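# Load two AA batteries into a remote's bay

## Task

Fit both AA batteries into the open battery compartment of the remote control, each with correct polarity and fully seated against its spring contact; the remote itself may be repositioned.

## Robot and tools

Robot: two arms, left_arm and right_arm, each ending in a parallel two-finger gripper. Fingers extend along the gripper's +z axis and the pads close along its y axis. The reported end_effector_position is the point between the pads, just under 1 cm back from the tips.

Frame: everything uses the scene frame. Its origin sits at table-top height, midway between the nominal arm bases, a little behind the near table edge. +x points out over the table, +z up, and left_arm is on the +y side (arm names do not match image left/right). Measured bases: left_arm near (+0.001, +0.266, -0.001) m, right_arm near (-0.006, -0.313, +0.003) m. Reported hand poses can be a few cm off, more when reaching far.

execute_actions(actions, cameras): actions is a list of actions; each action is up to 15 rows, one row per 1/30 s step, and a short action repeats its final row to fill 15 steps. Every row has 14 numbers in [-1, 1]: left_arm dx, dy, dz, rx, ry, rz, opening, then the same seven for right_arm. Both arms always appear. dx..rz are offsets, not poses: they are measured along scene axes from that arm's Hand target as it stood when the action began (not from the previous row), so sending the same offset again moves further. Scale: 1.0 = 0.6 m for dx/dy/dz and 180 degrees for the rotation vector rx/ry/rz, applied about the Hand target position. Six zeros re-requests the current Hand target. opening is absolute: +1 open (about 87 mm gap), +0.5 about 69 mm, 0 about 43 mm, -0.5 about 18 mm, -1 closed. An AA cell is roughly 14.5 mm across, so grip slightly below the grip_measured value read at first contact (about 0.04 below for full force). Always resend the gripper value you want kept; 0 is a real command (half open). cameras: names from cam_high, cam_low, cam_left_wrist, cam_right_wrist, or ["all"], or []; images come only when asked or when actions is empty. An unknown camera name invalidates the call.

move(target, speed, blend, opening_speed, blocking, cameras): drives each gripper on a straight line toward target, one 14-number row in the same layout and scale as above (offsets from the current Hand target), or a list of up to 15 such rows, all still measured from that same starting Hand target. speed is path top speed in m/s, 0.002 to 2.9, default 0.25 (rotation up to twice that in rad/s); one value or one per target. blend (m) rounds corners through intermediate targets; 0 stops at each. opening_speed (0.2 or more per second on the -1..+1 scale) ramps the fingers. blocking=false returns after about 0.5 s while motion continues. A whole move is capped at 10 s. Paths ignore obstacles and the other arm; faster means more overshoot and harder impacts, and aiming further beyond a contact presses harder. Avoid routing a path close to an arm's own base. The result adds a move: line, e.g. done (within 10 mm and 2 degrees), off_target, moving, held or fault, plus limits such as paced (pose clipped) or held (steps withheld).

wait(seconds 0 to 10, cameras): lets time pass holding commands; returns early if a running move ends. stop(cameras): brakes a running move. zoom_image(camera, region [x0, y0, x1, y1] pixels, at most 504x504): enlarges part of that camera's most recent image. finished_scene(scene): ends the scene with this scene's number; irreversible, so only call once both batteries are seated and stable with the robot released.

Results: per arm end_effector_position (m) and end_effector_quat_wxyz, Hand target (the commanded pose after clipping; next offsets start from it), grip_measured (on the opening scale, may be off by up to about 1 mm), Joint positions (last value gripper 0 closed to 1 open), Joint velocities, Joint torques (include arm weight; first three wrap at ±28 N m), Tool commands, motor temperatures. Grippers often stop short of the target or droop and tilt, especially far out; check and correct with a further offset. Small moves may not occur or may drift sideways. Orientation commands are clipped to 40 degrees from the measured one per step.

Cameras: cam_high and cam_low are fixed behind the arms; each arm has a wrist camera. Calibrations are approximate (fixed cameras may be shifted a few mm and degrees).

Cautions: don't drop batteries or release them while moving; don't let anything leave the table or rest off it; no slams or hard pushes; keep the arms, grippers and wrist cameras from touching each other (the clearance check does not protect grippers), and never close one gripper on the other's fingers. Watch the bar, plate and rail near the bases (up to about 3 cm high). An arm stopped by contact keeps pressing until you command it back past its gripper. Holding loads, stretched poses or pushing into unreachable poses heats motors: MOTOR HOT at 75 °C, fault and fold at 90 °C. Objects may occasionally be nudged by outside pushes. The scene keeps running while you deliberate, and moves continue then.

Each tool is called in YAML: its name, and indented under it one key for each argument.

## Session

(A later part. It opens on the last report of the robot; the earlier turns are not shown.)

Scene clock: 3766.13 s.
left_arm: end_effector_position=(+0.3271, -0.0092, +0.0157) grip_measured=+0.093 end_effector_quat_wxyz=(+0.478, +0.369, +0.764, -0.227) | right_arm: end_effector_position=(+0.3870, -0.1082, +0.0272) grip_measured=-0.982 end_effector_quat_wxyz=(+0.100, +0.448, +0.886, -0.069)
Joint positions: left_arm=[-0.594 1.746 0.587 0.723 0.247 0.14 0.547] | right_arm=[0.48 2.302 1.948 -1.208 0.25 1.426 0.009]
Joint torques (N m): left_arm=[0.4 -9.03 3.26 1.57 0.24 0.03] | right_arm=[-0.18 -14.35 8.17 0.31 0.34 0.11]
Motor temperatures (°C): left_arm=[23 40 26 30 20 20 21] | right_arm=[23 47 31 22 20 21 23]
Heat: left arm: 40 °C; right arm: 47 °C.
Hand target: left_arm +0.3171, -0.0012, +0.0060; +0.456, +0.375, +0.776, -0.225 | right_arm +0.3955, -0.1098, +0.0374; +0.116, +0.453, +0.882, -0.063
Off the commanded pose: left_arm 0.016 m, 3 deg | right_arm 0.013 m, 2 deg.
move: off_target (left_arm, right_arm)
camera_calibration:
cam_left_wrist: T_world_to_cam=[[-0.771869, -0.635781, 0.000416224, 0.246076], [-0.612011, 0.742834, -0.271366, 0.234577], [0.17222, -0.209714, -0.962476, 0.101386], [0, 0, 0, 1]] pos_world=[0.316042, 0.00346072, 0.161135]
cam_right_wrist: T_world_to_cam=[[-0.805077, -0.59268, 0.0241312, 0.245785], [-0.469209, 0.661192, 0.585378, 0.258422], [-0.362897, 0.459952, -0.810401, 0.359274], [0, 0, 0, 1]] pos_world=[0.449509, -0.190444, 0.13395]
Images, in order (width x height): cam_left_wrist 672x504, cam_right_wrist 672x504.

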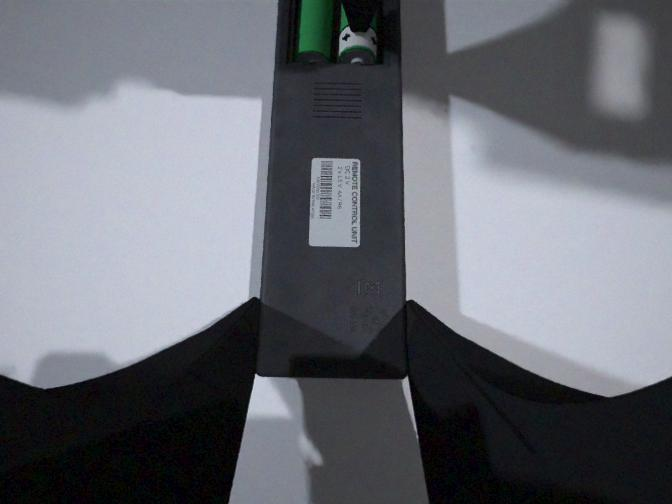

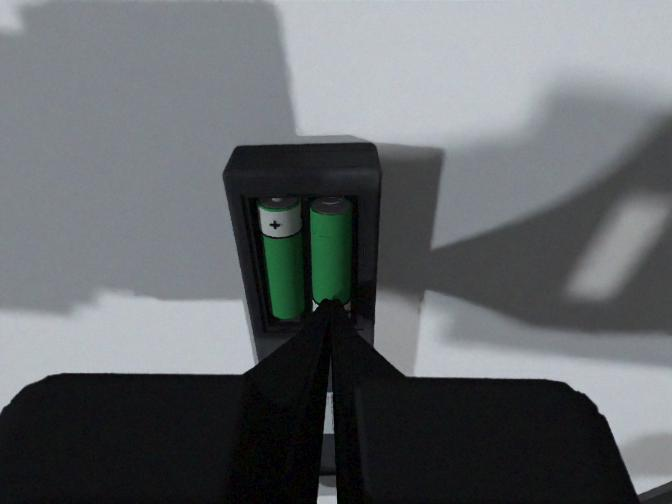

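move:
  target:
    - [0,0,0,0,0,0,-0.05,0.0,0.0,-0.015,0,0,0,-1.0]
    - [0,0,0,0,0,0,-0.05,0.0,0.0,-0.03,0,0,0,-1.0]
  speed: 0.04
  cameras: ["cam_right_wrist","cam_left_wrist"]

zoom_image:
  camera: "cam_left_wrist"
  region: [280, 0, 430, 90]

Scene clock: 3772.33 s.
left_arm: end_effector_position=(+0.3271, -0.0092, +0.0157) grip_measured=+0.093 end_effector_quat_wxyz=(+0.478, +0.369, +0.764, -0.227) | right_arm: end_effector_position=(+0.3890, -0.1072, +0.0262) grip_measured=-0.982 end_effector_quat_wxyz=(+0.103, +0.449, +0.885, -0.065)
Joint positions: left_arm=[-0.594 1.746 0.587 0.723 0.247 0.14 0.547] | right_arm=[0.48 2.302 1.944 -1.195 0.251 1.426 0.009]
Joint torques (N m): left_arm=[0.38 -9.06 3.25 1.56 0.24 0.02] | right_arm=[-0.23 -13.22 3.96 0.88 0.34 0.11]
Heat: left arm: 40 °C; right arm: 47 °C.
Hand target: left_arm +0.3171, -0.0012, +0.0060; +0.456, +0.375, +0.776, -0.225 | right_arm +0.3956, -0.1097, +0.0195; +0.116, +0.453, +0.882, -0.062
Off the commanded pose: left_arm 0.016 m, 3 deg | right_arm 0.010 m, 2 deg.
move: off_target (left_arm)
camera_calibration:
cam_left_wrist: T_world_to_cam=[[-0.771869, -0.635781, 0.000416224, 0.246076], [-0.612011, 0.742834, -0.271366, 0.234577], [0.17222, -0.209714, -0.962476, 0.101386], [0, 0, 0, 1]] pos_world=[0.316042, 0.00346072, 0.161135]
cam_right_wrist: T_world_to_cam=[[-0.805252, -0.59274, 0.0151096, 0.248289], [-0.47402, 0.658859, 0.584132, 0.260887], [-0.356193, 0.463212, -0.811518, 0.356507], [0, 0, 0, 1]] pos_world=[0.450586, -0.189855, 0.133167]
Images, in order (width x height): cam_left_wrist 672x504, cam_right_wrist 672x504.

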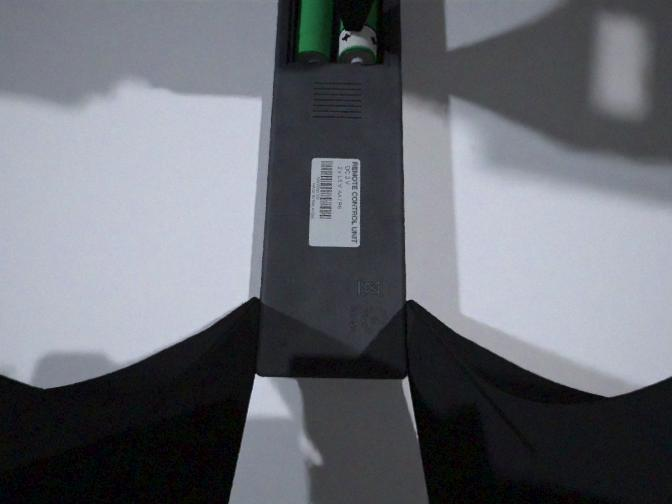

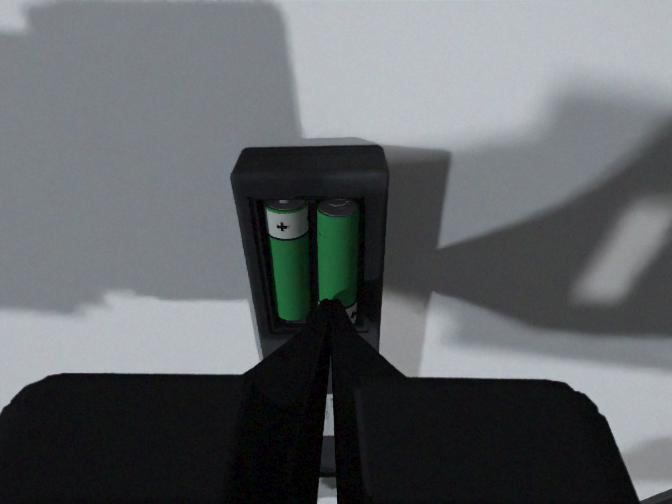

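Scaled by 3.360.

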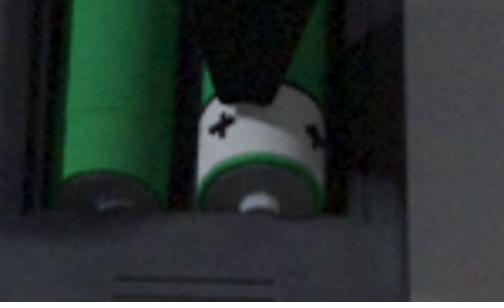

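move:
  target:
    - [0,0,0,0,0,0,-0.05,-0.002,-0.001,-0.015,0,0,0,-1.0]
    - [0,0,0,0,0,0,-0.05,-0.003,-0.002,-0.025,0,0,0,-1.0]
  speed: 0.04
  cameras: ["cam_left_wrist"]

zoom_image:
  camera: "cam_left_wrist"
  region: [280, 0, 430, 90]

Scene clock: 3777.20 s.
left_arm: end_effector_position=(+0.3271, -0.0092, +0.0157) grip_measured=+0.093 end_effector_quat_wxyz=(+0.478, +0.369, +0.764, -0.227) | right_arm: end_effector_position=(+0.3888, -0.1075, +0.0252) grip_measured=-0.982 end_effector_quat_wxyz=(+0.110, +0.450, +0.884, -0.057)
Joint positions: left_arm=[-0.594 1.746 0.587 0.723 0.247 0.14 0.547] | right_arm=[0.48 2.276 1.897 -1.152 0.252 1.426 0.009]
Joint torques (N m): left_arm=[0.42 -9.06 3.28 1.55 0.24 0.02] | right_arm=[-0.28 -10.65 2.74 1.12 0.33 0.1]
Heat: left arm: 40 °C; right arm: 47 °C.
Hand target: left_arm +0.3171, -0.0012, +0.0060; +0.456, +0.375, +0.776, -0.225 | right_arm +0.3938, -0.1109, +0.0045; +0.116, +0.453, +0.882, -0.062
Off the commanded pose: left_arm 0.016 m, 3 deg | right_arm 0.022 m, 1 deg.
move: off_target (left_arm, right_arm)
camera_calibration:
cam_left_wrist: T_world_to_cam=[[-0.771869, -0.635781, 0.000416224, 0.246076], [-0.612011, 0.742834, -0.271366, 0.234577], [0.17222, -0.209714, -0.962476, 0.101386], [0, 0, 0, 1]] pos_world=[0.316042, 0.00346072, 0.161135]
Images, in order (width x height): cam_left_wrist 672x504.

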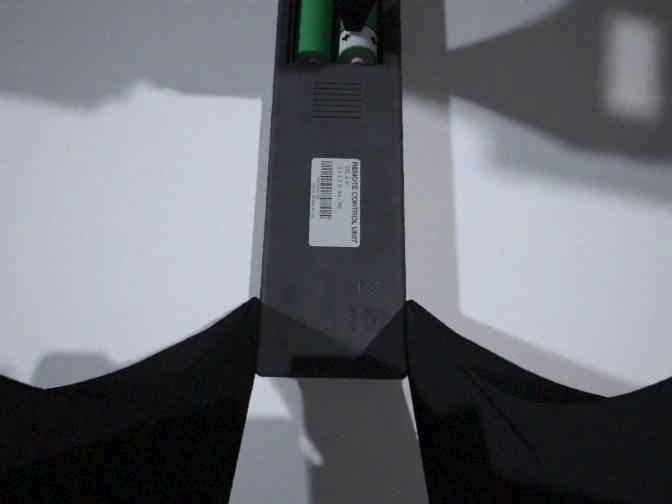

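Scaled by 3.360.

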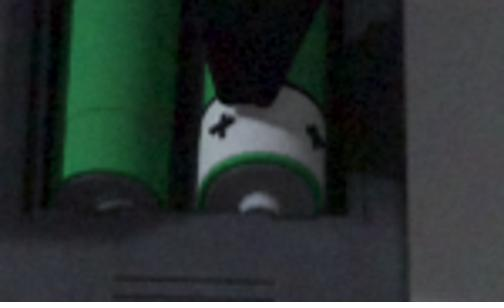

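move:
  target:
    - [0,0,0,0,0,0,-0.05,0.0,0.0,-0.015,0,0,0,-1.0]
    - [0,0,0,0,0,0,-0.05,0.0,0.0,-0.03,0,0,0,-1.0]
  speed: 0.03
  cameras: ["cam_left_wrist"]

zoom_image:
  camera: "cam_left_wrist"
  region: [280, 0, 430, 90]

Scene clock: 3782.90 s.
left_arm: end_effector_position=(+0.3271, -0.0092, +0.0157) grip_measured=+0.093 end_effector_quat_wxyz=(+0.478, +0.369, +0.764, -0.227) | right_arm: end_effector_position=(+0.3887, -0.1076, +0.0246) grip_measured=-0.982 end_effector_quat_wxyz=(+0.116, +0.450, +0.884, -0.048)
Joint positions: left_arm=[-0.594 1.746 0.587 0.723 0.247 0.14 0.547] | right_arm=[0.48 2.253 1.854 -1.112 0.252 1.424 0.009]
Joint torques (N m): left_arm=[0.38 -9.05 3.22 1.56 0.24 0.02] | right_arm=[-0.28 -7.28 1.92 1.39 0.33 0.11]
Heat: left arm: 40 °C; right arm: 48 °C.
Hand target: left_arm +0.3171, -0.0012, +0.0060; +0.456, +0.375, +0.776, -0.225 | right_arm +0.3937, -0.1109, -0.0135; +0.116, +0.453, +0.882, -0.062
Off the commanded pose: left_arm 0.016 m, 3 deg | right_arm 0.039 m, 2 deg.
move: off_target (left_arm, right_arm)
camera_calibration:
cam_left_wrist: T_world_to_cam=[[-0.771869, -0.635781, 0.000416224, 0.246076], [-0.612011, 0.742834, -0.271366, 0.234577], [0.17222, -0.209714, -0.962476, 0.101386], [0, 0, 0, 1]] pos_world=[0.316042, 0.00346072, 0.161135]
Images, in order (width x height): cam_left_wrist 672x504.

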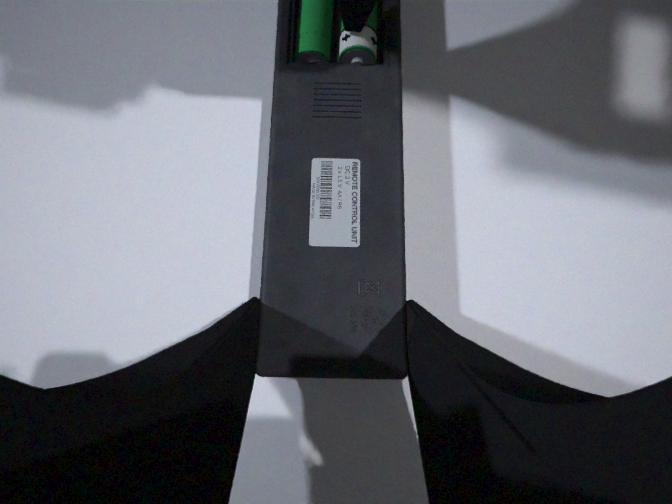

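Scaled by 3.360.

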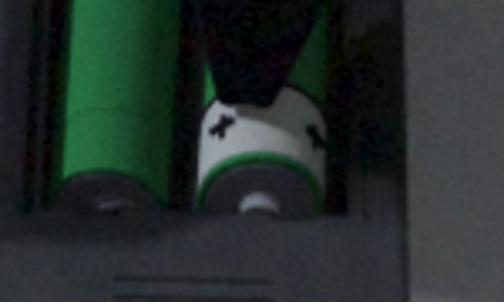

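move:
  target:
    - [0,0,0,0,0,0,-0.05,0.0095,-0.0137,0.0,0,0,0,-1.0]
    - [0,0,0,0,0,0,-0.05,0.019,-0.0274,-0.01,0,0,0,-1.0]
  speed: 0.03
  cameras: ["cam_left_wrist"]

zoom_image:
  camera: "cam_left_wrist"
  region: [280, 0, 430, 90]

Scene clock: 3824.70 s.
left_arm: end_effector_position=(+0.3271, -0.0092, +0.0157) grip_measured=+0.093 end_effector_quat_wxyz=(+0.478, +0.369, +0.764, -0.227) | right_arm: end_effector_position=(+0.3912, -0.1118, +0.0246) grip_measured=-0.982 end_effector_quat_wxyz=(+0.102, +0.444, +0.889, -0.035)
Joint positions: left_arm=[-0.594 1.746 0.587 0.723 0.247 0.14 0.547] | right_arm=[0.453 2.249 1.847 -1.096 0.212 1.382 0.009]
Joint torques (N m): left_arm=[0.4 -9.01 3.22 1.56 0.24 0.02] | right_arm=[-1.89 -5.9 2.32 1.5 0.67 0.1]
Motor temperatures (°C): left_arm=[23 40 26 30 20 20 21] | right_arm=[23 42 30 23 20 21 23]
Heat: left arm: 40 °C; right arm: 42 °C.
Hand target: left_arm +0.3171, -0.0012, +0.0060; +0.456, +0.375, +0.776, -0.225 | right_arm +0.4052, -0.1275, -0.0196; +0.116, +0.454, +0.881, -0.063
Off the commanded pose: left_arm 0.016 m, 3 deg | right_arm 0.049 m, 4 deg.
move: off_target (left_arm, right_arm)
camera_calibration:
cam_left_wrist: T_world_to_cam=[[-0.771869, -0.635781, 0.000416224, 0.246076], [-0.612011, 0.742834, -0.271366, 0.234577], [0.17222, -0.209714, -0.962476, 0.101386], [0, 0, 0, 1]] pos_world=[0.316042, 0.00346072, 0.161135]
Images, in order (width x height): cam_left_wrist 672x504.

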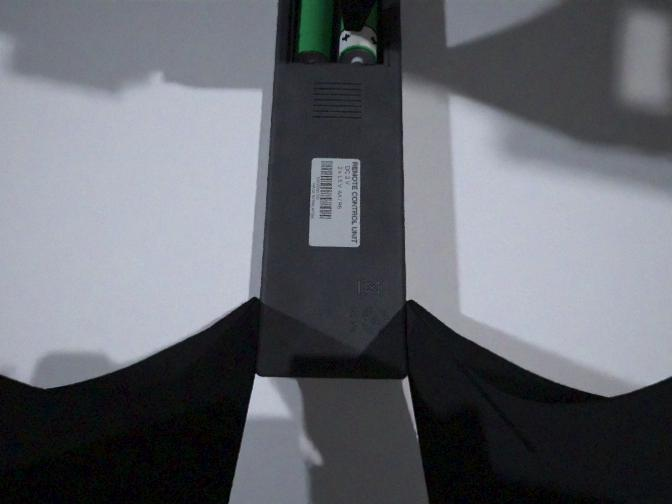

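Scaled by 3.360.

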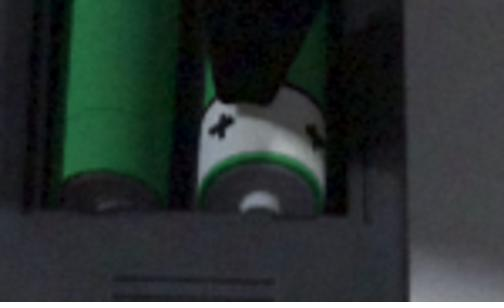

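move:
  target:
    - [0,0,0,0,0,0,-0.05,0.0095,-0.0137,0.0,0,0,0,-1.0]
    - [0,0,0,0,0,0,-0.05,0.022,-0.033,-0.01,0,0,0,-1.0]
  speed: 0.03
  cameras: ["cam_left_wrist","cam_right_wrist"]

zoom_image:
  camera: "cam_left_wrist"
  region: [280, 0, 430, 90]

zoom_image:
  camera: "cam_right_wrist"
  region: [220, 160, 420, 340]

Scene clock: 3834.40 s.
left_arm: end_effector_position=(+0.3272, -0.0091, +0.0157) grip_measured=+0.093 end_effector_quat_wxyz=(+0.479, +0.369, +0.764, -0.227) | right_arm: end_effector_position=(+0.4027, -0.1181, +0.0159) grip_measured=-0.983 end_effector_quat_wxyz=(+0.092, +0.444, +0.891, -0.017)
Joint positions: left_arm=[-0.594 1.746 0.587 0.723 0.247 0.141 0.547] | right_arm=[0.413 2.268 1.843 -1.049 0.17 1.339 0.009]
Joint torques (N m): left_arm=[0.36 -9.05 3.23 1.55 0.23 0.01] | right_arm=[-2.95 -6.12 3.77 1.26 1 -0.03]
Heat: left arm: 40 °C; right arm: 41 °C.
Hand target: left_arm +0.3172, -0.0011, +0.0060; +0.456, +0.375, +0.776, -0.225 | right_arm +0.4183, -0.1472, -0.0255; +0.116, +0.453, +0.882, -0.063
Off the commanded pose: left_arm 0.016 m, 3 deg | right_arm 0.053 m, 6 deg.
move: off_target (left_arm, right_arm)
camera_calibration:
cam_left_wrist: T_world_to_cam=[[-0.771724, -0.635958, 0.00010597, 0.246144], [-0.61211, 0.74274, -0.2714, 0.23454], [0.17252, -0.209511, -0.962467, 0.10131], [0, 0, 0, 1]] pos_world=[0.316041, 0.00356038, 0.161135]
cam_right_wrist: T_world_to_cam=[[-0.791558, -0.608206, -0.0593494, 0.246883], [-0.500942, 0.590186, 0.633039, 0.282626], [-0.34999, 0.530817, -0.771842, 0.362908], [0, 0, 0, 1]] pos_world=[0.464016, -0.209284, 0.115846]
Images, in order (width x height): cam_left_wrist 672x504, cam_right_wrist 672x504.

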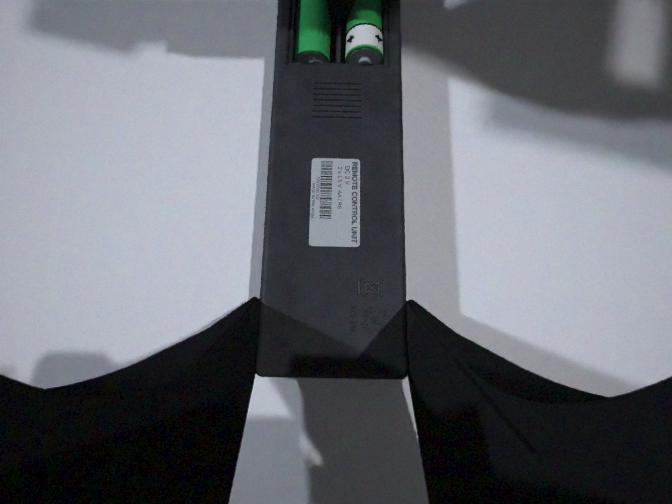

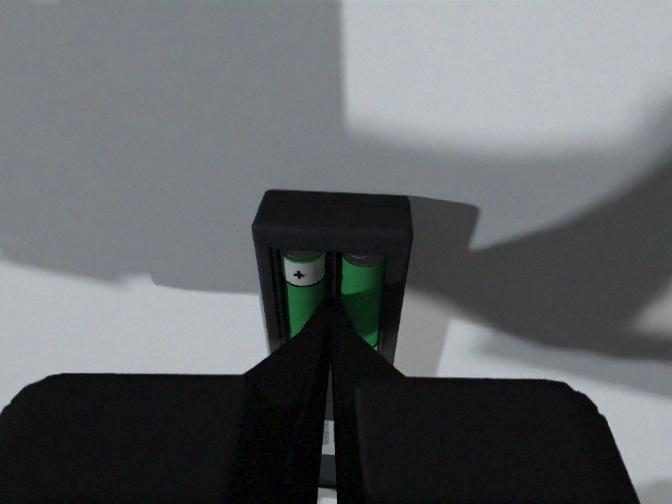

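Scaled by 3.360.

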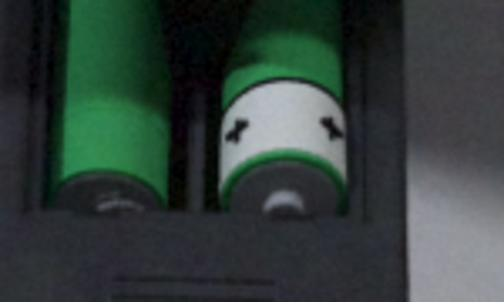

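Scaled by 2.520.

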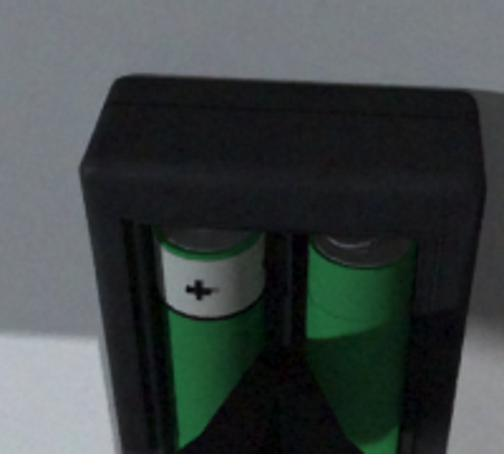

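move:
  target:
    - [0,0,0,0,0,0,-0.05,-0.0205,0.0453,0.05,0,0,0,-1.0]
    - [0,0,0,0,0,0,-0.05,-0.0205,0.0453,0.125,0,0,0,-1.0]
  speed: 0.05
  cameras: ["cam_left_wrist","cam_right_wrist"]

zoom_image:
  camera: "cam_left_wrist"
  region: [280, 0, 430, 90]

zoom_image:
  camera: "cam_right_wrist"
  region: [220, 160, 420, 340]

Scene clock: 3844.73 s.
left_arm: end_effector_position=(+0.3272, -0.0091, +0.0157) grip_measured=+0.093 end_effector_quat_wxyz=(+0.479, +0.369, +0.764, -0.227) | right_arm: end_effector_position=(+0.4019, -0.1209, +0.0460) grip_measured=-0.982 end_effector_quat_wxyz=(+0.107, +0.448, +0.885, -0.061)
Joint positions: left_arm=[-0.594 1.746 0.587 0.723 0.247 0.141 0.547] | right_arm=[0.44 2.301 2.022 -1.251 0.25 1.382 0.009]
Joint torques (N m): left_arm=[0.35 -9.06 3.25 1.56 0.23 0.02] | right_arm=[0.64 -12.75 8.4 0.32 0.33 0.21]
Heat: left arm: 40 °C; right arm: 41 °C.
Hand target: left_arm +0.3172, -0.0011, +0.0060; +0.456, +0.375, +0.776, -0.225 | right_arm +0.4061, -0.1201, +0.0494; +0.116, +0.453, +0.882, -0.063
Off the commanded pose: left_arm 0.016 m, 3 deg | right_arm 0.005 m, 1 deg.
move: off_target (left_arm)
camera_calibration:
cam_left_wrist: T_world_to_cam=[[-0.771943, -0.635692, 0.000305335, 0.246181], [-0.611891, 0.742911, -0.271425, 0.234474], [0.172316, -0.209712, -0.96246, 0.101374], [0, 0, 0, 1]] pos_world=[0.316042, 0.00356073, 0.161135]
cam_right_wrist: T_world_to_cam=[[-0.803725, -0.59499, 0.00366308, 0.24999], [-0.48203, 0.65472, 0.582227, 0.267354], [-0.348818, 0.466185, -0.813018, 0.380884], [0, 0, 0, 1]] pos_world=[0.462655, -0.203863, 0.153089]
Images, in order (width x height): cam_left_wrist 672x504, cam_right_wrist 672x504.

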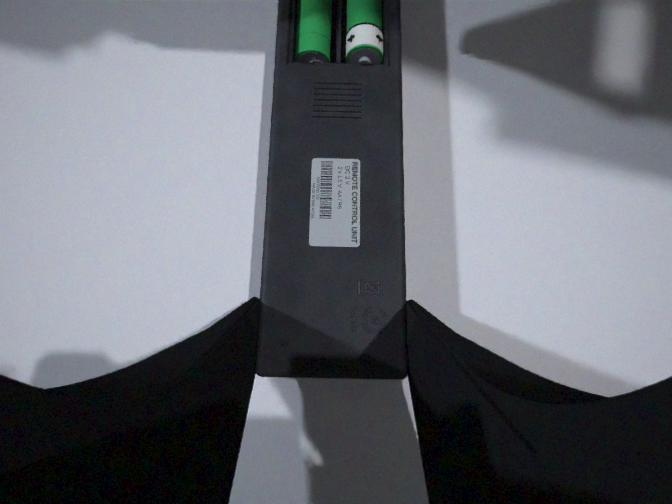

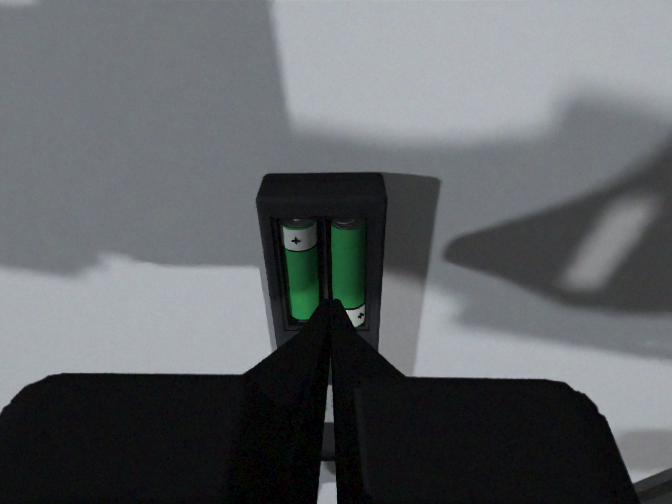

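Scaled by 3.360.

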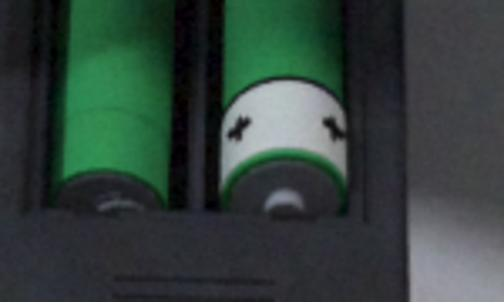

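Scaled by 2.520.

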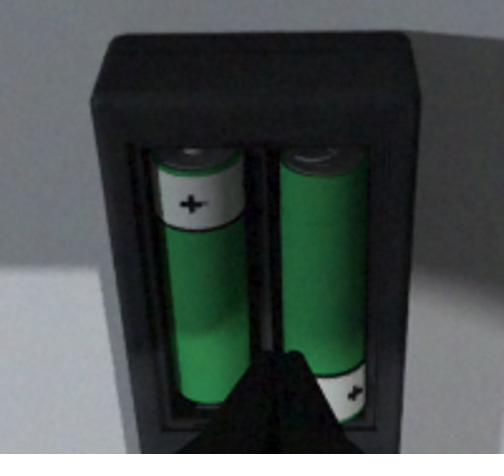

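move:
  target:
    - [0,0,0,0,0,0,-0.05,-0.031,0.0187,-0.005,0,0,0,-1.0]
    - [0,0,0,0,0,0,-0.05,-0.031,0.0187,-0.04,0,0,0,-1.0]
  speed: 0.06
  cameras: ["cam_left_wrist","cam_right_wrist"]

zoom_image:
  camera: "cam_left_wrist"
  region: [280, 0, 430, 90]

Scene clock: 3869.13 s.
left_arm: end_effector_position=(+0.3272, -0.0091, +0.0157) grip_measured=+0.093 end_effector_quat_wxyz=(+0.479, +0.369, +0.764, -0.227) | right_arm: end_effector_position=(+0.3774, -0.1143, +0.0235) grip_measured=-0.982 end_effector_quat_wxyz=(+0.092, +0.446, +0.886, -0.083)
Joint positions: left_arm=[-0.594 1.746 0.587 0.723 0.247 0.141 0.547] | right_arm=[0.479 2.29 1.912 -1.216 0.253 1.425 0.009]
Joint torques (N m): left_arm=[0.4 -9.03 3.23 1.56 0.23 0.02] | right_arm=[0.79 -15.04 4.11 0.95 0.32 0.21]
Heat: left arm: 40 °C; right arm: 44 °C.
Hand target: left_arm +0.3172, -0.0011, +0.0060; +0.456, +0.375, +0.776, -0.225 | right_arm +0.3875, -0.1089, +0.0254; +0.116, +0.453, +0.882, -0.063
Off the commanded pose: left_arm 0.016 m, 3 deg | right_arm 0.012 m, 4 deg.
move: off_target (left_arm, right_arm)
camera_calibration:
cam_left_wrist: T_world_to_cam=[[-0.771943, -0.635692, 0.000305335, 0.246181], [-0.611891, 0.742911, -0.271425, 0.234474], [0.172316, -0.209712, -0.96246, 0.101374], [0, 0, 0, 1]] pos_world=[0.316042, 0.00356073, 0.161135]
cam_right_wrist: T_world_to_cam=[[-0.803873, -0.592087, 0.0567583, 0.233432], [-0.453307, 0.671629, 0.586027, 0.255339], [-0.385099, 0.445362, -0.808301, 0.362209], [0, 0, 0, 1]] pos_world=[0.442883, -0.194595, 0.12989]
Images, in order (width x height): cam_left_wrist 672x504, cam_right_wrist 672x504.

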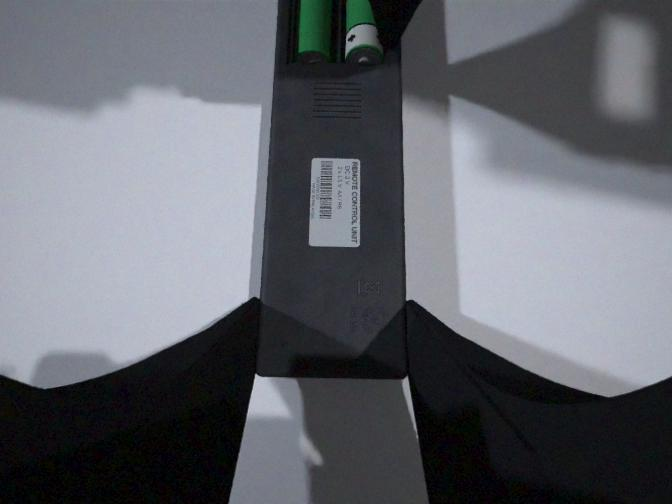

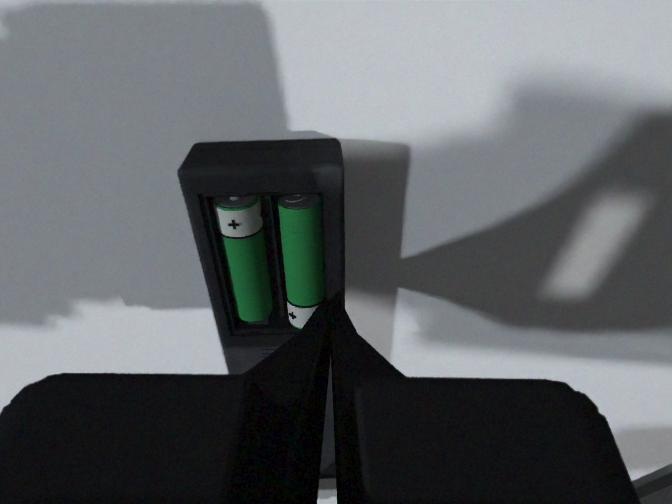

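Scaled by 3.360.

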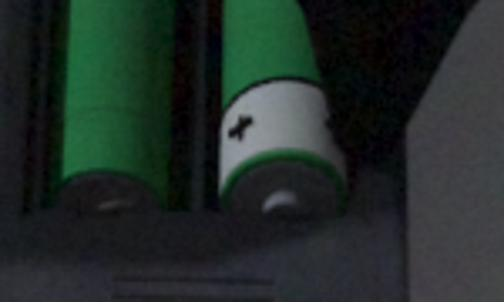

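move:
  target:
    - [0,0,0,0,0,0,-0.05,0.0,0.0,0.035,0,0,0,-1.0]
    - [0,0,0,0,0,0,-0.05,0.007,0.0048,0.03,0,0,0,-1.0]
    - [0,0,0,0,0,0,-0.05,0.007,0.0048,0.0,0,0,0,-1.0]
  speed: 0.06
  cameras: ["cam_left_wrist","cam_right_wrist"]

zoom_image:
  camera: "cam_left_wrist"
  region: [280, 0, 430, 90]

Scene clock: 3880.87 s.
left_arm: end_effector_position=(+0.3272, -0.0091, +0.0157) grip_measured=+0.093 end_effector_quat_wxyz=(+0.479, +0.369, +0.764, -0.227) | right_arm: end_effector_position=(+0.3886, -0.1084, +0.0288) grip_measured=-0.982 end_effector_quat_wxyz=(+0.106, +0.449, +0.885, -0.064)
Joint positions: left_arm=[-0.594 1.746 0.587 0.723 0.247 0.141 0.547] | right_arm=[0.479 2.29 1.934 -1.192 0.253 1.426 0.009]
Joint torques (N m): left_arm=[0.35 -9.05 3.22 1.57 0.23 0.03] | right_arm=[0.94 -12.98 5.34 0.64 0.32 0.21]
Heat: left arm: 40 °C; right arm: 46 °C.
Hand target: left_arm +0.3172, -0.0011, +0.0060; +0.456, +0.375, +0.776, -0.225 | right_arm +0.3917, -0.1060, +0.0254; +0.116, +0.453, +0.882, -0.063
Off the commanded pose: left_arm 0.016 m, 3 deg | right_arm 0.005 m, 1 deg.
move: off_target (left_arm)
camera_calibration:
cam_left_wrist: T_world_to_cam=[[-0.771943, -0.635692, 0.000305335, 0.246181], [-0.611891, 0.742911, -0.271425, 0.234474], [0.172316, -0.209712, -0.96246, 0.101374], [0, 0, 0, 1]] pos_world=[0.316042, 0.00356073, 0.161135]
cam_right_wrist: T_world_to_cam=[[-0.805862, -0.592016, 0.0102202, 0.247711], [-0.476912, 0.659218, 0.581366, 0.261195], [-0.350915, 0.463626, -0.813578, 0.357015], [0, 0, 0, 1]] pos_world=[0.44947, -0.191057, 0.136078]
Images, in order (width x height): cam_left_wrist 672x504, cam_right_wrist 672x504.

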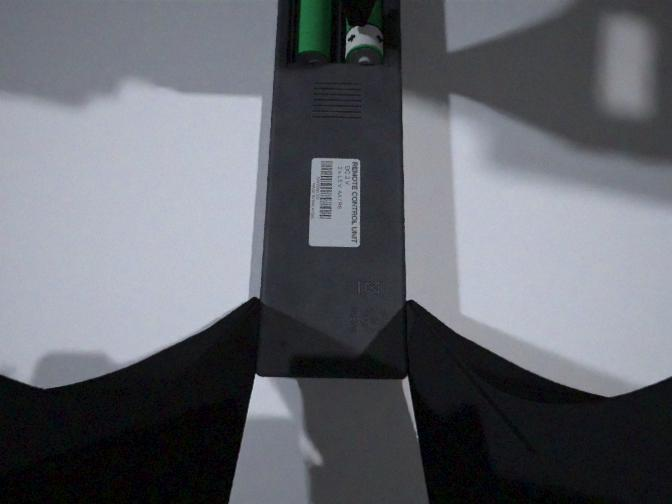

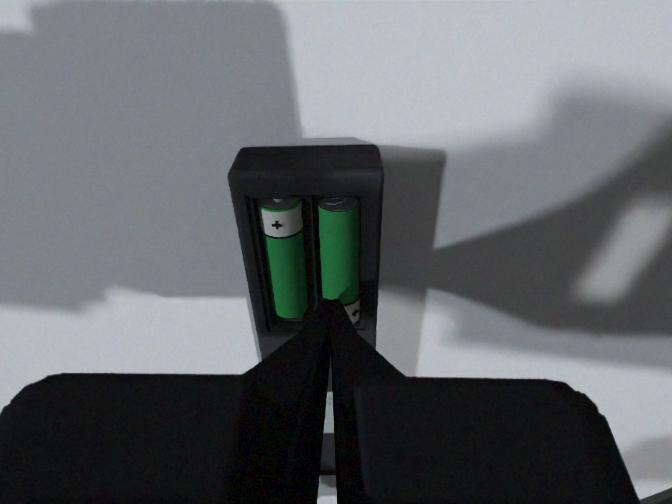

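Scaled by 3.360.

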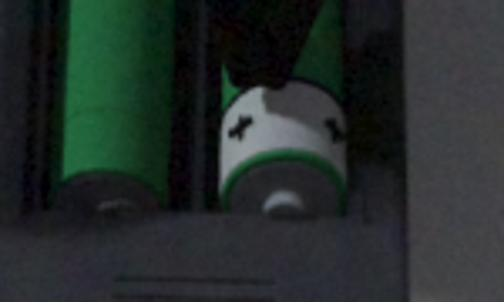

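move:
  target:
    - [0,0,0,0,0,0,-0.05,-0.004,-0.0028,0.0,0,0,0,-1.0]
    - [0,0,0,0,0,0,-0.05,-0.004,-0.0028,-0.015,0,0,0,-1.0]
  speed: 0.04
  cameras: ["cam_left_wrist"]

zoom_image:
  camera: "cam_left_wrist"
  region: [280, 0, 430, 90]

Scene clock: 3887.83 s.
left_arm: end_effector_position=(+0.3272, -0.0091, +0.0157) grip_measured=+0.093 end_effector_quat_wxyz=(+0.479, +0.369, +0.764, -0.227) | right_arm: end_effector_position=(+0.3872, -0.1090, +0.0258) grip_measured=-0.982 end_effector_quat_wxyz=(+0.106, +0.450, +0.885, -0.063)
Joint positions: left_arm=[-0.594 1.746 0.587 0.723 0.247 0.141 0.547] | right_arm=[0.479 2.282 1.91 -1.173 0.253 1.426 0.009]
Joint torques (N m): left_arm=[0.36 -9.03 3.25 1.56 0.23 0.02] | right_arm=[0.81 -12.89 3.3 0.89 0.32 0.2]
Motor temperatures (°C): left_arm=[23 40 26 30 20 20 21] | right_arm=[23 47 32 22 20 21 22]
Heat: left arm: 40 °C; right arm: 47 °C.
Hand target: left_arm +0.3172, -0.0011, +0.0060; +0.456, +0.375, +0.776, -0.225 | right_arm +0.3893, -0.1077, +0.0165; +0.116, +0.453, +0.882, -0.063
Off the commanded pose: left_arm 0.016 m, 3 deg | right_arm 0.010 m, 1 deg.
move: off_target (left_arm)
camera_calibration:
cam_left_wrist: T_world_to_cam=[[-0.771943, -0.635692, 0.000305335, 0.246181], [-0.611891, 0.742911, -0.271425, 0.234474], [0.172316, -0.209712, -0.96246, 0.101374], [0, 0, 0, 1]] pos_world=[0.316042, 0.00356073, 0.161135]
Images, in order (width x height): cam_left_wrist 672x504.

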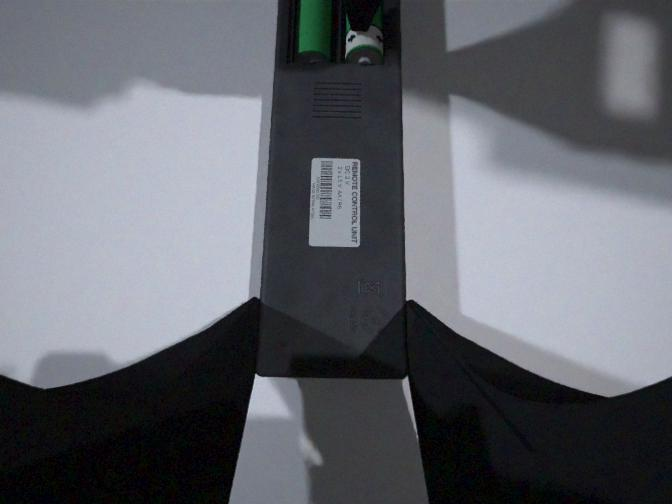

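Scaled by 3.360.

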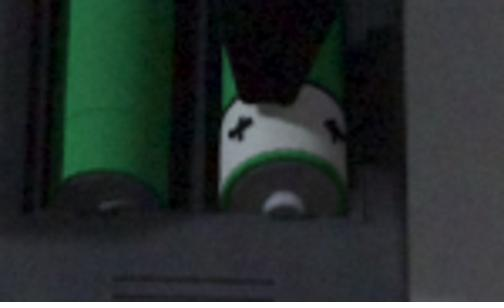

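move:
  target:
    - [0,0,0,0,0,0,-0.05,-0.001,-0.0007,-0.015,0,0,0,-1.0]
    - [0,0,0,0,0,0,-0.05,-0.001,-0.0007,-0.035,0,0,0,-1.0]
  speed: 0.03
  cameras: ["cam_left_wrist"]

zoom_image:
  camera: "cam_left_wrist"
  region: [280, 0, 430, 90]

Scene clock: 3893.20 s.
left_arm: end_effector_position=(+0.3269, -0.0092, +0.0156) grip_measured=+0.093 end_effector_quat_wxyz=(+0.478, +0.370, +0.763, -0.228) | right_arm: end_effector_position=(+0.3925, -0.1062, +0.0168) grip_measured=-0.983 end_effector_quat_wxyz=(+0.119, +0.454, +0.882, -0.044)
Joint positions: left_arm=[-0.594 1.746 0.587 0.722 0.249 0.142 0.547] | right_arm=[0.479 2.264 1.842 -1.078 0.253 1.43 0.009]
Joint torques (N m): left_arm=[0.36 -9.07 3.23 1.55 0.21 0] | right_arm=[0.8 -9.78 3.85 0.76 0.32 0.16]
Heat: left arm: 40 °C; right arm: 48 °C.
Hand target: left_arm +0.3171, -0.0011, +0.0060; +0.455, +0.375, +0.776, -0.225 | right_arm +0.3886, -0.1081, -0.0046; +0.115, +0.454, +0.882, -0.063
Off the commanded pose: left_arm 0.016 m, 3 deg | right_arm 0.022 m, 2 deg.
move: off_target (left_arm, right_arm)
camera_calibration:
cam_left_wrist: T_world_to_cam=[[-0.773461, -0.633843, -0.0000645375, 0.246357], [-0.610118, 0.744538, -0.270958, 0.233774], [0.171793, -0.209536, -0.962591, 0.101473], [0, 0, 0, 1]] pos_world=[0.315745, 0.00336065, 0.161036]
Images, in order (width x height): cam_left_wrist 672x504.

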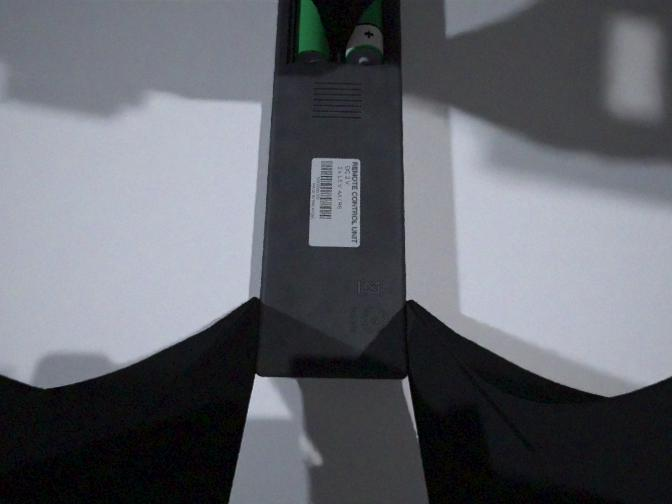

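Scaled by 3.360.

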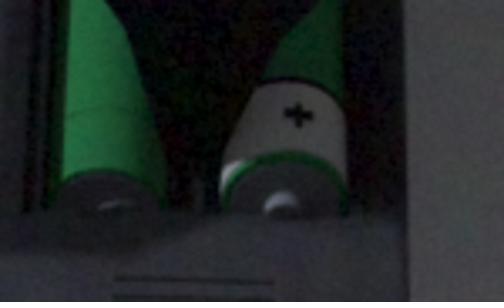

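move:
  target:
    - [0,0,0,0,0,0,-0.05,0.004,0.0028,0.07,0,0,0,-1.0]
    - [0,0,0,0,0,0,-0.05,0.001,0.0007,0.06,0,0,0,-0.84]
    - [0,0,0,0,0,0,-0.05,-0.001,-0.0007,0.038,0,0,0,-0.84]
  speed: 0.06
  opening_speed: 0.5
  cameras: ["cam_left_wrist","cam_right_wrist"]

zoom_image:
  camera: "cam_left_wrist"
  region: [280, 0, 430, 90]

Scene clock: 3910.53 s.
left_arm: end_effector_position=(+0.3268, -0.0093, +0.0156) grip_measured=+0.093 end_effector_quat_wxyz=(+0.478, +0.370, +0.763, -0.228) | right_arm: end_effector_position=(+0.3837, -0.1109, +0.0263) grip_measured=-0.840 end_effector_quat_wxyz=(+0.105, +0.451, +0.884, -0.065)
Joint positions: left_arm=[-0.594 1.746 0.587 0.722 0.25 0.143 0.547] | right_arm=[0.479 2.269 1.889 -1.17 0.253 1.43 0.08]
Joint torques (N m): left_arm=[0.35 -9.05 3.23 1.56 0.2 0] | right_arm=[0.8 -12.19 4.55 0.84 0.32 0.16]
Heat: left arm: 40 °C; right arm: 46 °C.
Hand target: left_arm +0.3172, -0.0011, +0.0060; +0.455, +0.375, +0.776, -0.225 | right_arm +0.3881, -0.1085, +0.0183; +0.116, +0.454, +0.881, -0.062
Off the commanded pose: left_arm 0.016 m, 3 deg | right_arm 0.009 m, 1 deg.
move: off_target (left_arm)
camera_calibration:
cam_left_wrist: T_world_to_cam=[[-0.774087, -0.63308, -0.000487798, 0.24648], [-0.609274, 0.745187, -0.271074, 0.233538], [0.171975, -0.209538, -0.962558, 0.101407], [0, 0, 0, 1]] pos_world=[0.315646, 0.00326073, 0.161036]
cam_right_wrist: T_world_to_cam=[[-0.808215, -0.58877, 0.0117929, 0.243577], [-0.473422, 0.661525, 0.581598, 0.260974], [-0.350229, 0.464473, -0.813391, 0.354233], [0, 0, 0, 1]] pos_world=[0.444476, -0.193762, 0.133475]
Images, in order (width x height): cam_left_wrist 672x504, cam_right_wrist 672x504.

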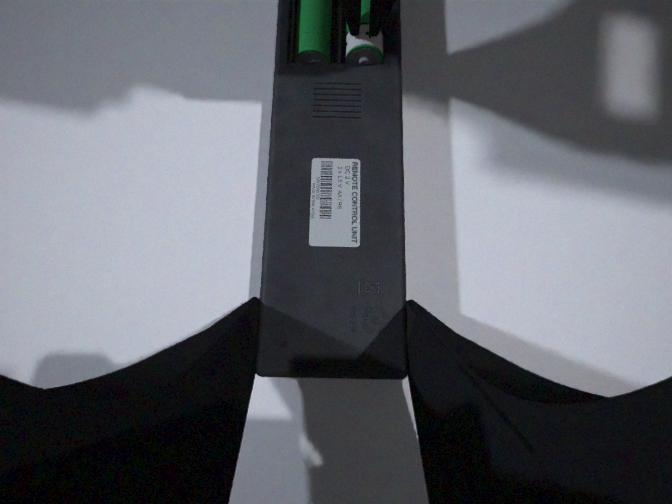

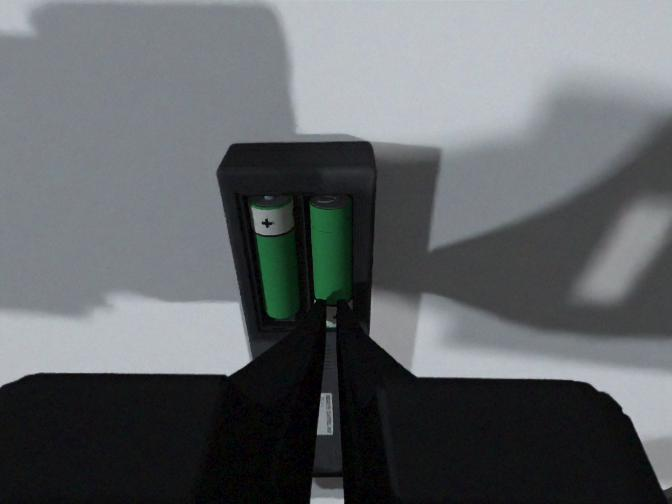

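Scaled by 3.360.

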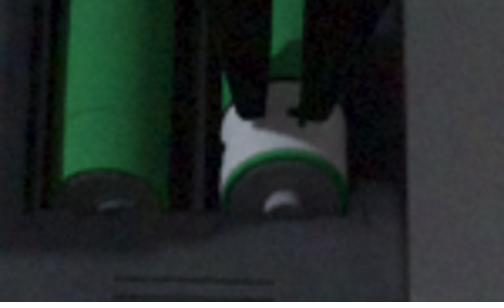

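move:
  target:
    - [0,0,0,0,0,0,-0.05,0,0,-0.015,0,0,0,-0.84]
    - [0,0,0,0,0,0,-0.05,0.0,0.0,-0.035,0,0,0,-0.84]
  speed: 0.03
  cameras: ["cam_left_wrist"]

zoom_image:
  camera: "cam_left_wrist"
  region: [280, 0, 430, 90]

Scene clock: 3916.50 s.
left_arm: end_effector_position=(+0.3268, -0.0093, +0.0156) grip_measured=+0.093 end_effector_quat_wxyz=(+0.478, +0.370, +0.763, -0.228) | right_arm: end_effector_position=(+0.3831, -0.1112, +0.0245) grip_measured=-0.840 end_effector_quat_wxyz=(+0.109, +0.452, +0.883, -0.059)
Joint positions: left_arm=[-0.594 1.746 0.587 0.722 0.25 0.143 0.547] | right_arm=[0.479 2.252 1.853 -1.137 0.253 1.43 0.08]
Joint torques (N m): left_arm=[0.36 -9.03 3.21 1.56 0.21 0] | right_arm=[0.79 -9.16 2.44 1.3 0.32 0.15]
Heat: left arm: 40 °C; right arm: 45 °C.
Hand target: left_arm +0.3172, -0.0011, +0.0060; +0.455, +0.375, +0.776, -0.225 | right_arm +0.3881, -0.1085, -0.0027; +0.116, +0.454, +0.881, -0.062
Off the commanded pose: left_arm 0.016 m, 3 deg | right_arm 0.028 m, 1 deg.
move: off_target (left_arm, right_arm)
camera_calibration:
cam_left_wrist: T_world_to_cam=[[-0.774087, -0.63308, -0.000487798, 0.24648], [-0.609274, 0.745187, -0.271074, 0.233538], [0.171975, -0.209538, -0.962558, 0.101407], [0, 0, 0, 1]] pos_world=[0.315646, 0.00326073, 0.161036]
Images, in order (width x height): cam_left_wrist 672x504.

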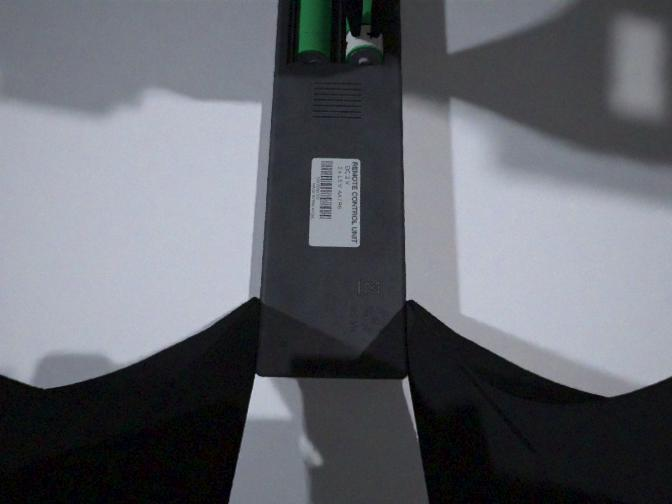

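Scaled by 3.360.

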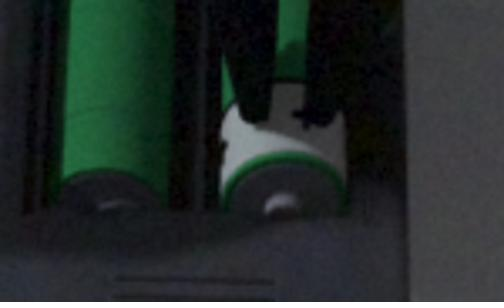

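move:
  target:
    - [0,0,0,0,0,0,-0.05,0,0,-0.015,0,0,0,-0.84]
    - [0,0,0,0,0,0,-0.05,0.0,0.0,-0.035,0,0,0,-0.84]
  speed: 0.03
  cameras: ["cam_left_wrist"]

zoom_image:
  camera: "cam_left_wrist"
  region: [280, 0, 430, 90]

Scene clock: 3923.40 s.
left_arm: end_effector_position=(+0.3268, -0.0093, +0.0156) grip_measured=+0.093 end_effector_quat_wxyz=(+0.478, +0.370, +0.763, -0.228) | right_arm: end_effector_position=(+0.3841, -0.1111, +0.0208) grip_measured=-0.839 end_effector_quat_wxyz=(+0.117, +0.453, +0.882, -0.050)
Joint positions: left_arm=[-0.594 1.746 0.587 0.722 0.25 0.143 0.547] | right_arm=[0.479 2.233 1.805 -1.085 0.255 1.43 0.08]
Joint torques (N m): left_arm=[0.36 -9.03 3.25 1.57 0.2 0] | right_arm=[0.77 -5.83 1.61 1.56 0.31 0.16]
Heat: left arm: 40 °C; right arm: 44 °C.
Hand target: left_arm +0.3172, -0.0011, +0.0060; +0.455, +0.375, +0.776, -0.225 | right_arm +0.3881, -0.1085, -0.0237; +0.116, +0.453, +0.882, -0.063
Off the commanded pose: left_arm 0.016 m, 3 deg | right_arm 0.045 m, 1 deg.
move: off_target (left_arm, right_arm)
camera_calibration:
cam_left_wrist: T_world_to_cam=[[-0.774087, -0.63308, -0.000487798, 0.24648], [-0.609274, 0.745187, -0.271074, 0.233538], [0.171975, -0.209538, -0.962558, 0.101407], [0, 0, 0, 1]] pos_world=[0.315646, 0.00326073, 0.161036]
Images, in order (width x height): cam_left_wrist 672x504.

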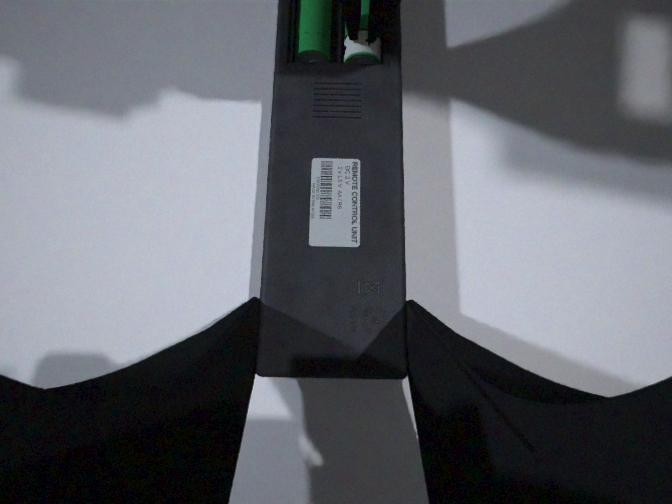

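Scaled by 3.360.

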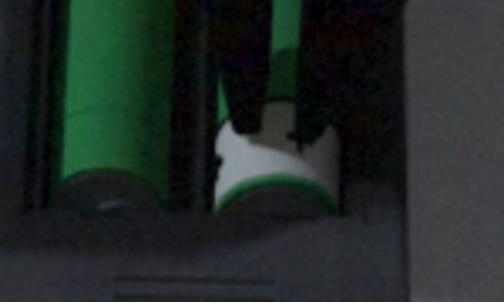

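move:
  target:
    - [0,0,0,0,0,0,-0.05,0.0,0.0,0.04,0,0,0,-0.84]
    - [0,0,0,0,0,0,-0.05,0.0,0.0,0.15,0,0,0,-0.84]
  speed: 0.05
  cameras: ["cam_left_wrist","cam_right_wrist"]

zoom_image:
  camera: "cam_left_wrist"
  region: [280, 0, 430, 90]

zoom_image:
  camera: "cam_right_wrist"
  region: [220, 160, 420, 340]

Scene clock: 3932.93 s.
left_arm: end_effector_position=(+0.3268, -0.0093, +0.0156) grip_measured=+0.093 end_effector_quat_wxyz=(+0.478, +0.370, +0.763, -0.228) | right_arm: end_effector_position=(+0.3850, -0.1108, +0.0621) grip_measured=-0.840 end_effector_quat_wxyz=(+0.108, +0.451, +0.884, -0.062)
Joint positions: left_arm=[-0.594 1.746 0.587 0.722 0.25 0.143 0.547] | right_arm=[0.479 2.253 2.004 -1.294 0.255 1.43 0.08]
Joint torques (N m): left_arm=[0.35 -9.03 3.23 1.56 0.2 0] | right_arm=[0.85 -12.48 8.34 0.28 0.31 0.17]
Heat: left arm: 40 °C; right arm: 44 °C.
Hand target: left_arm +0.3172, -0.0011, +0.0060; +0.455, +0.375, +0.776, -0.225 | right_arm +0.3880, -0.1086, +0.0663; +0.116, +0.453, +0.882, -0.063
Off the commanded pose: left_arm 0.016 m, 3 deg | right_arm 0.006 m, 1 deg.
move: off_target (left_arm)
camera_calibration:
cam_left_wrist: T_world_to_cam=[[-0.774087, -0.63308, -0.000487798, 0.24648], [-0.609274, 0.745187, -0.271074, 0.233538], [0.171975, -0.209538, -0.962558, 0.101407], [0, 0, 0, 1]] pos_world=[0.315646, 0.00326073, 0.161036]
cam_right_wrist: T_world_to_cam=[[-0.808119, -0.588998, 0.00502621, 0.244619], [-0.477752, 0.66043, 0.579298, 0.242419], [-0.344525, 0.46574, -0.815101, 0.381856], [0, 0, 0, 1]] pos_world=[0.445056, -0.193866, 0.169589]
Images, in order (width x height): cam_left_wrist 672x504, cam_right_wrist 672x504.

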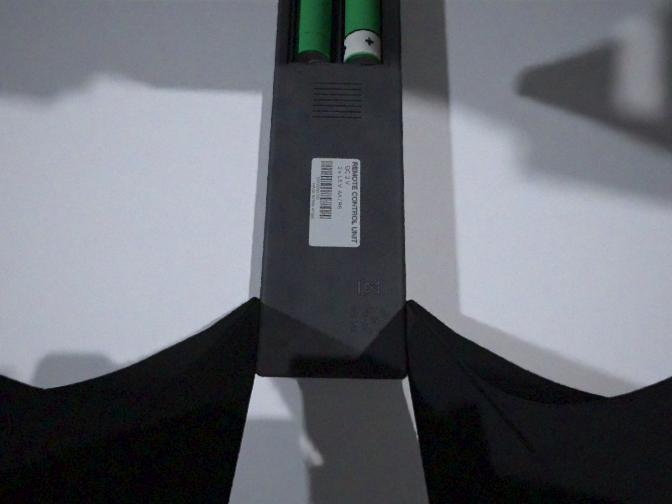

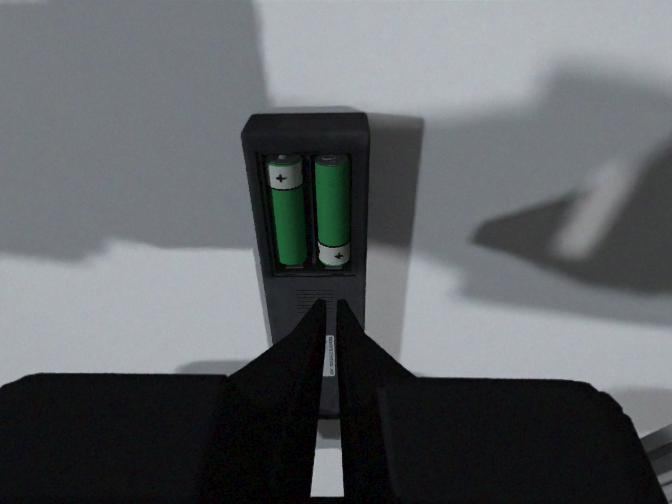

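Scaled by 3.360.

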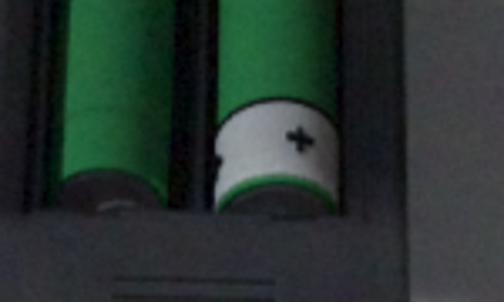

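Scaled by 2.520.

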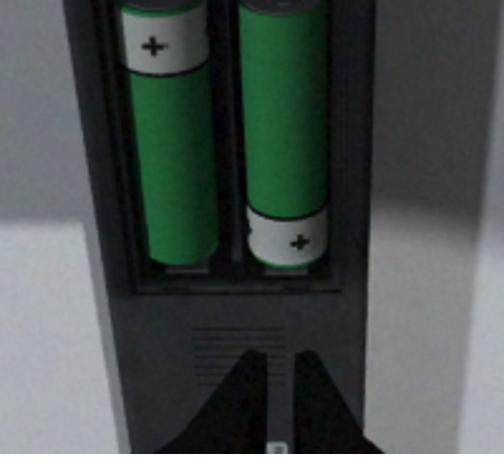

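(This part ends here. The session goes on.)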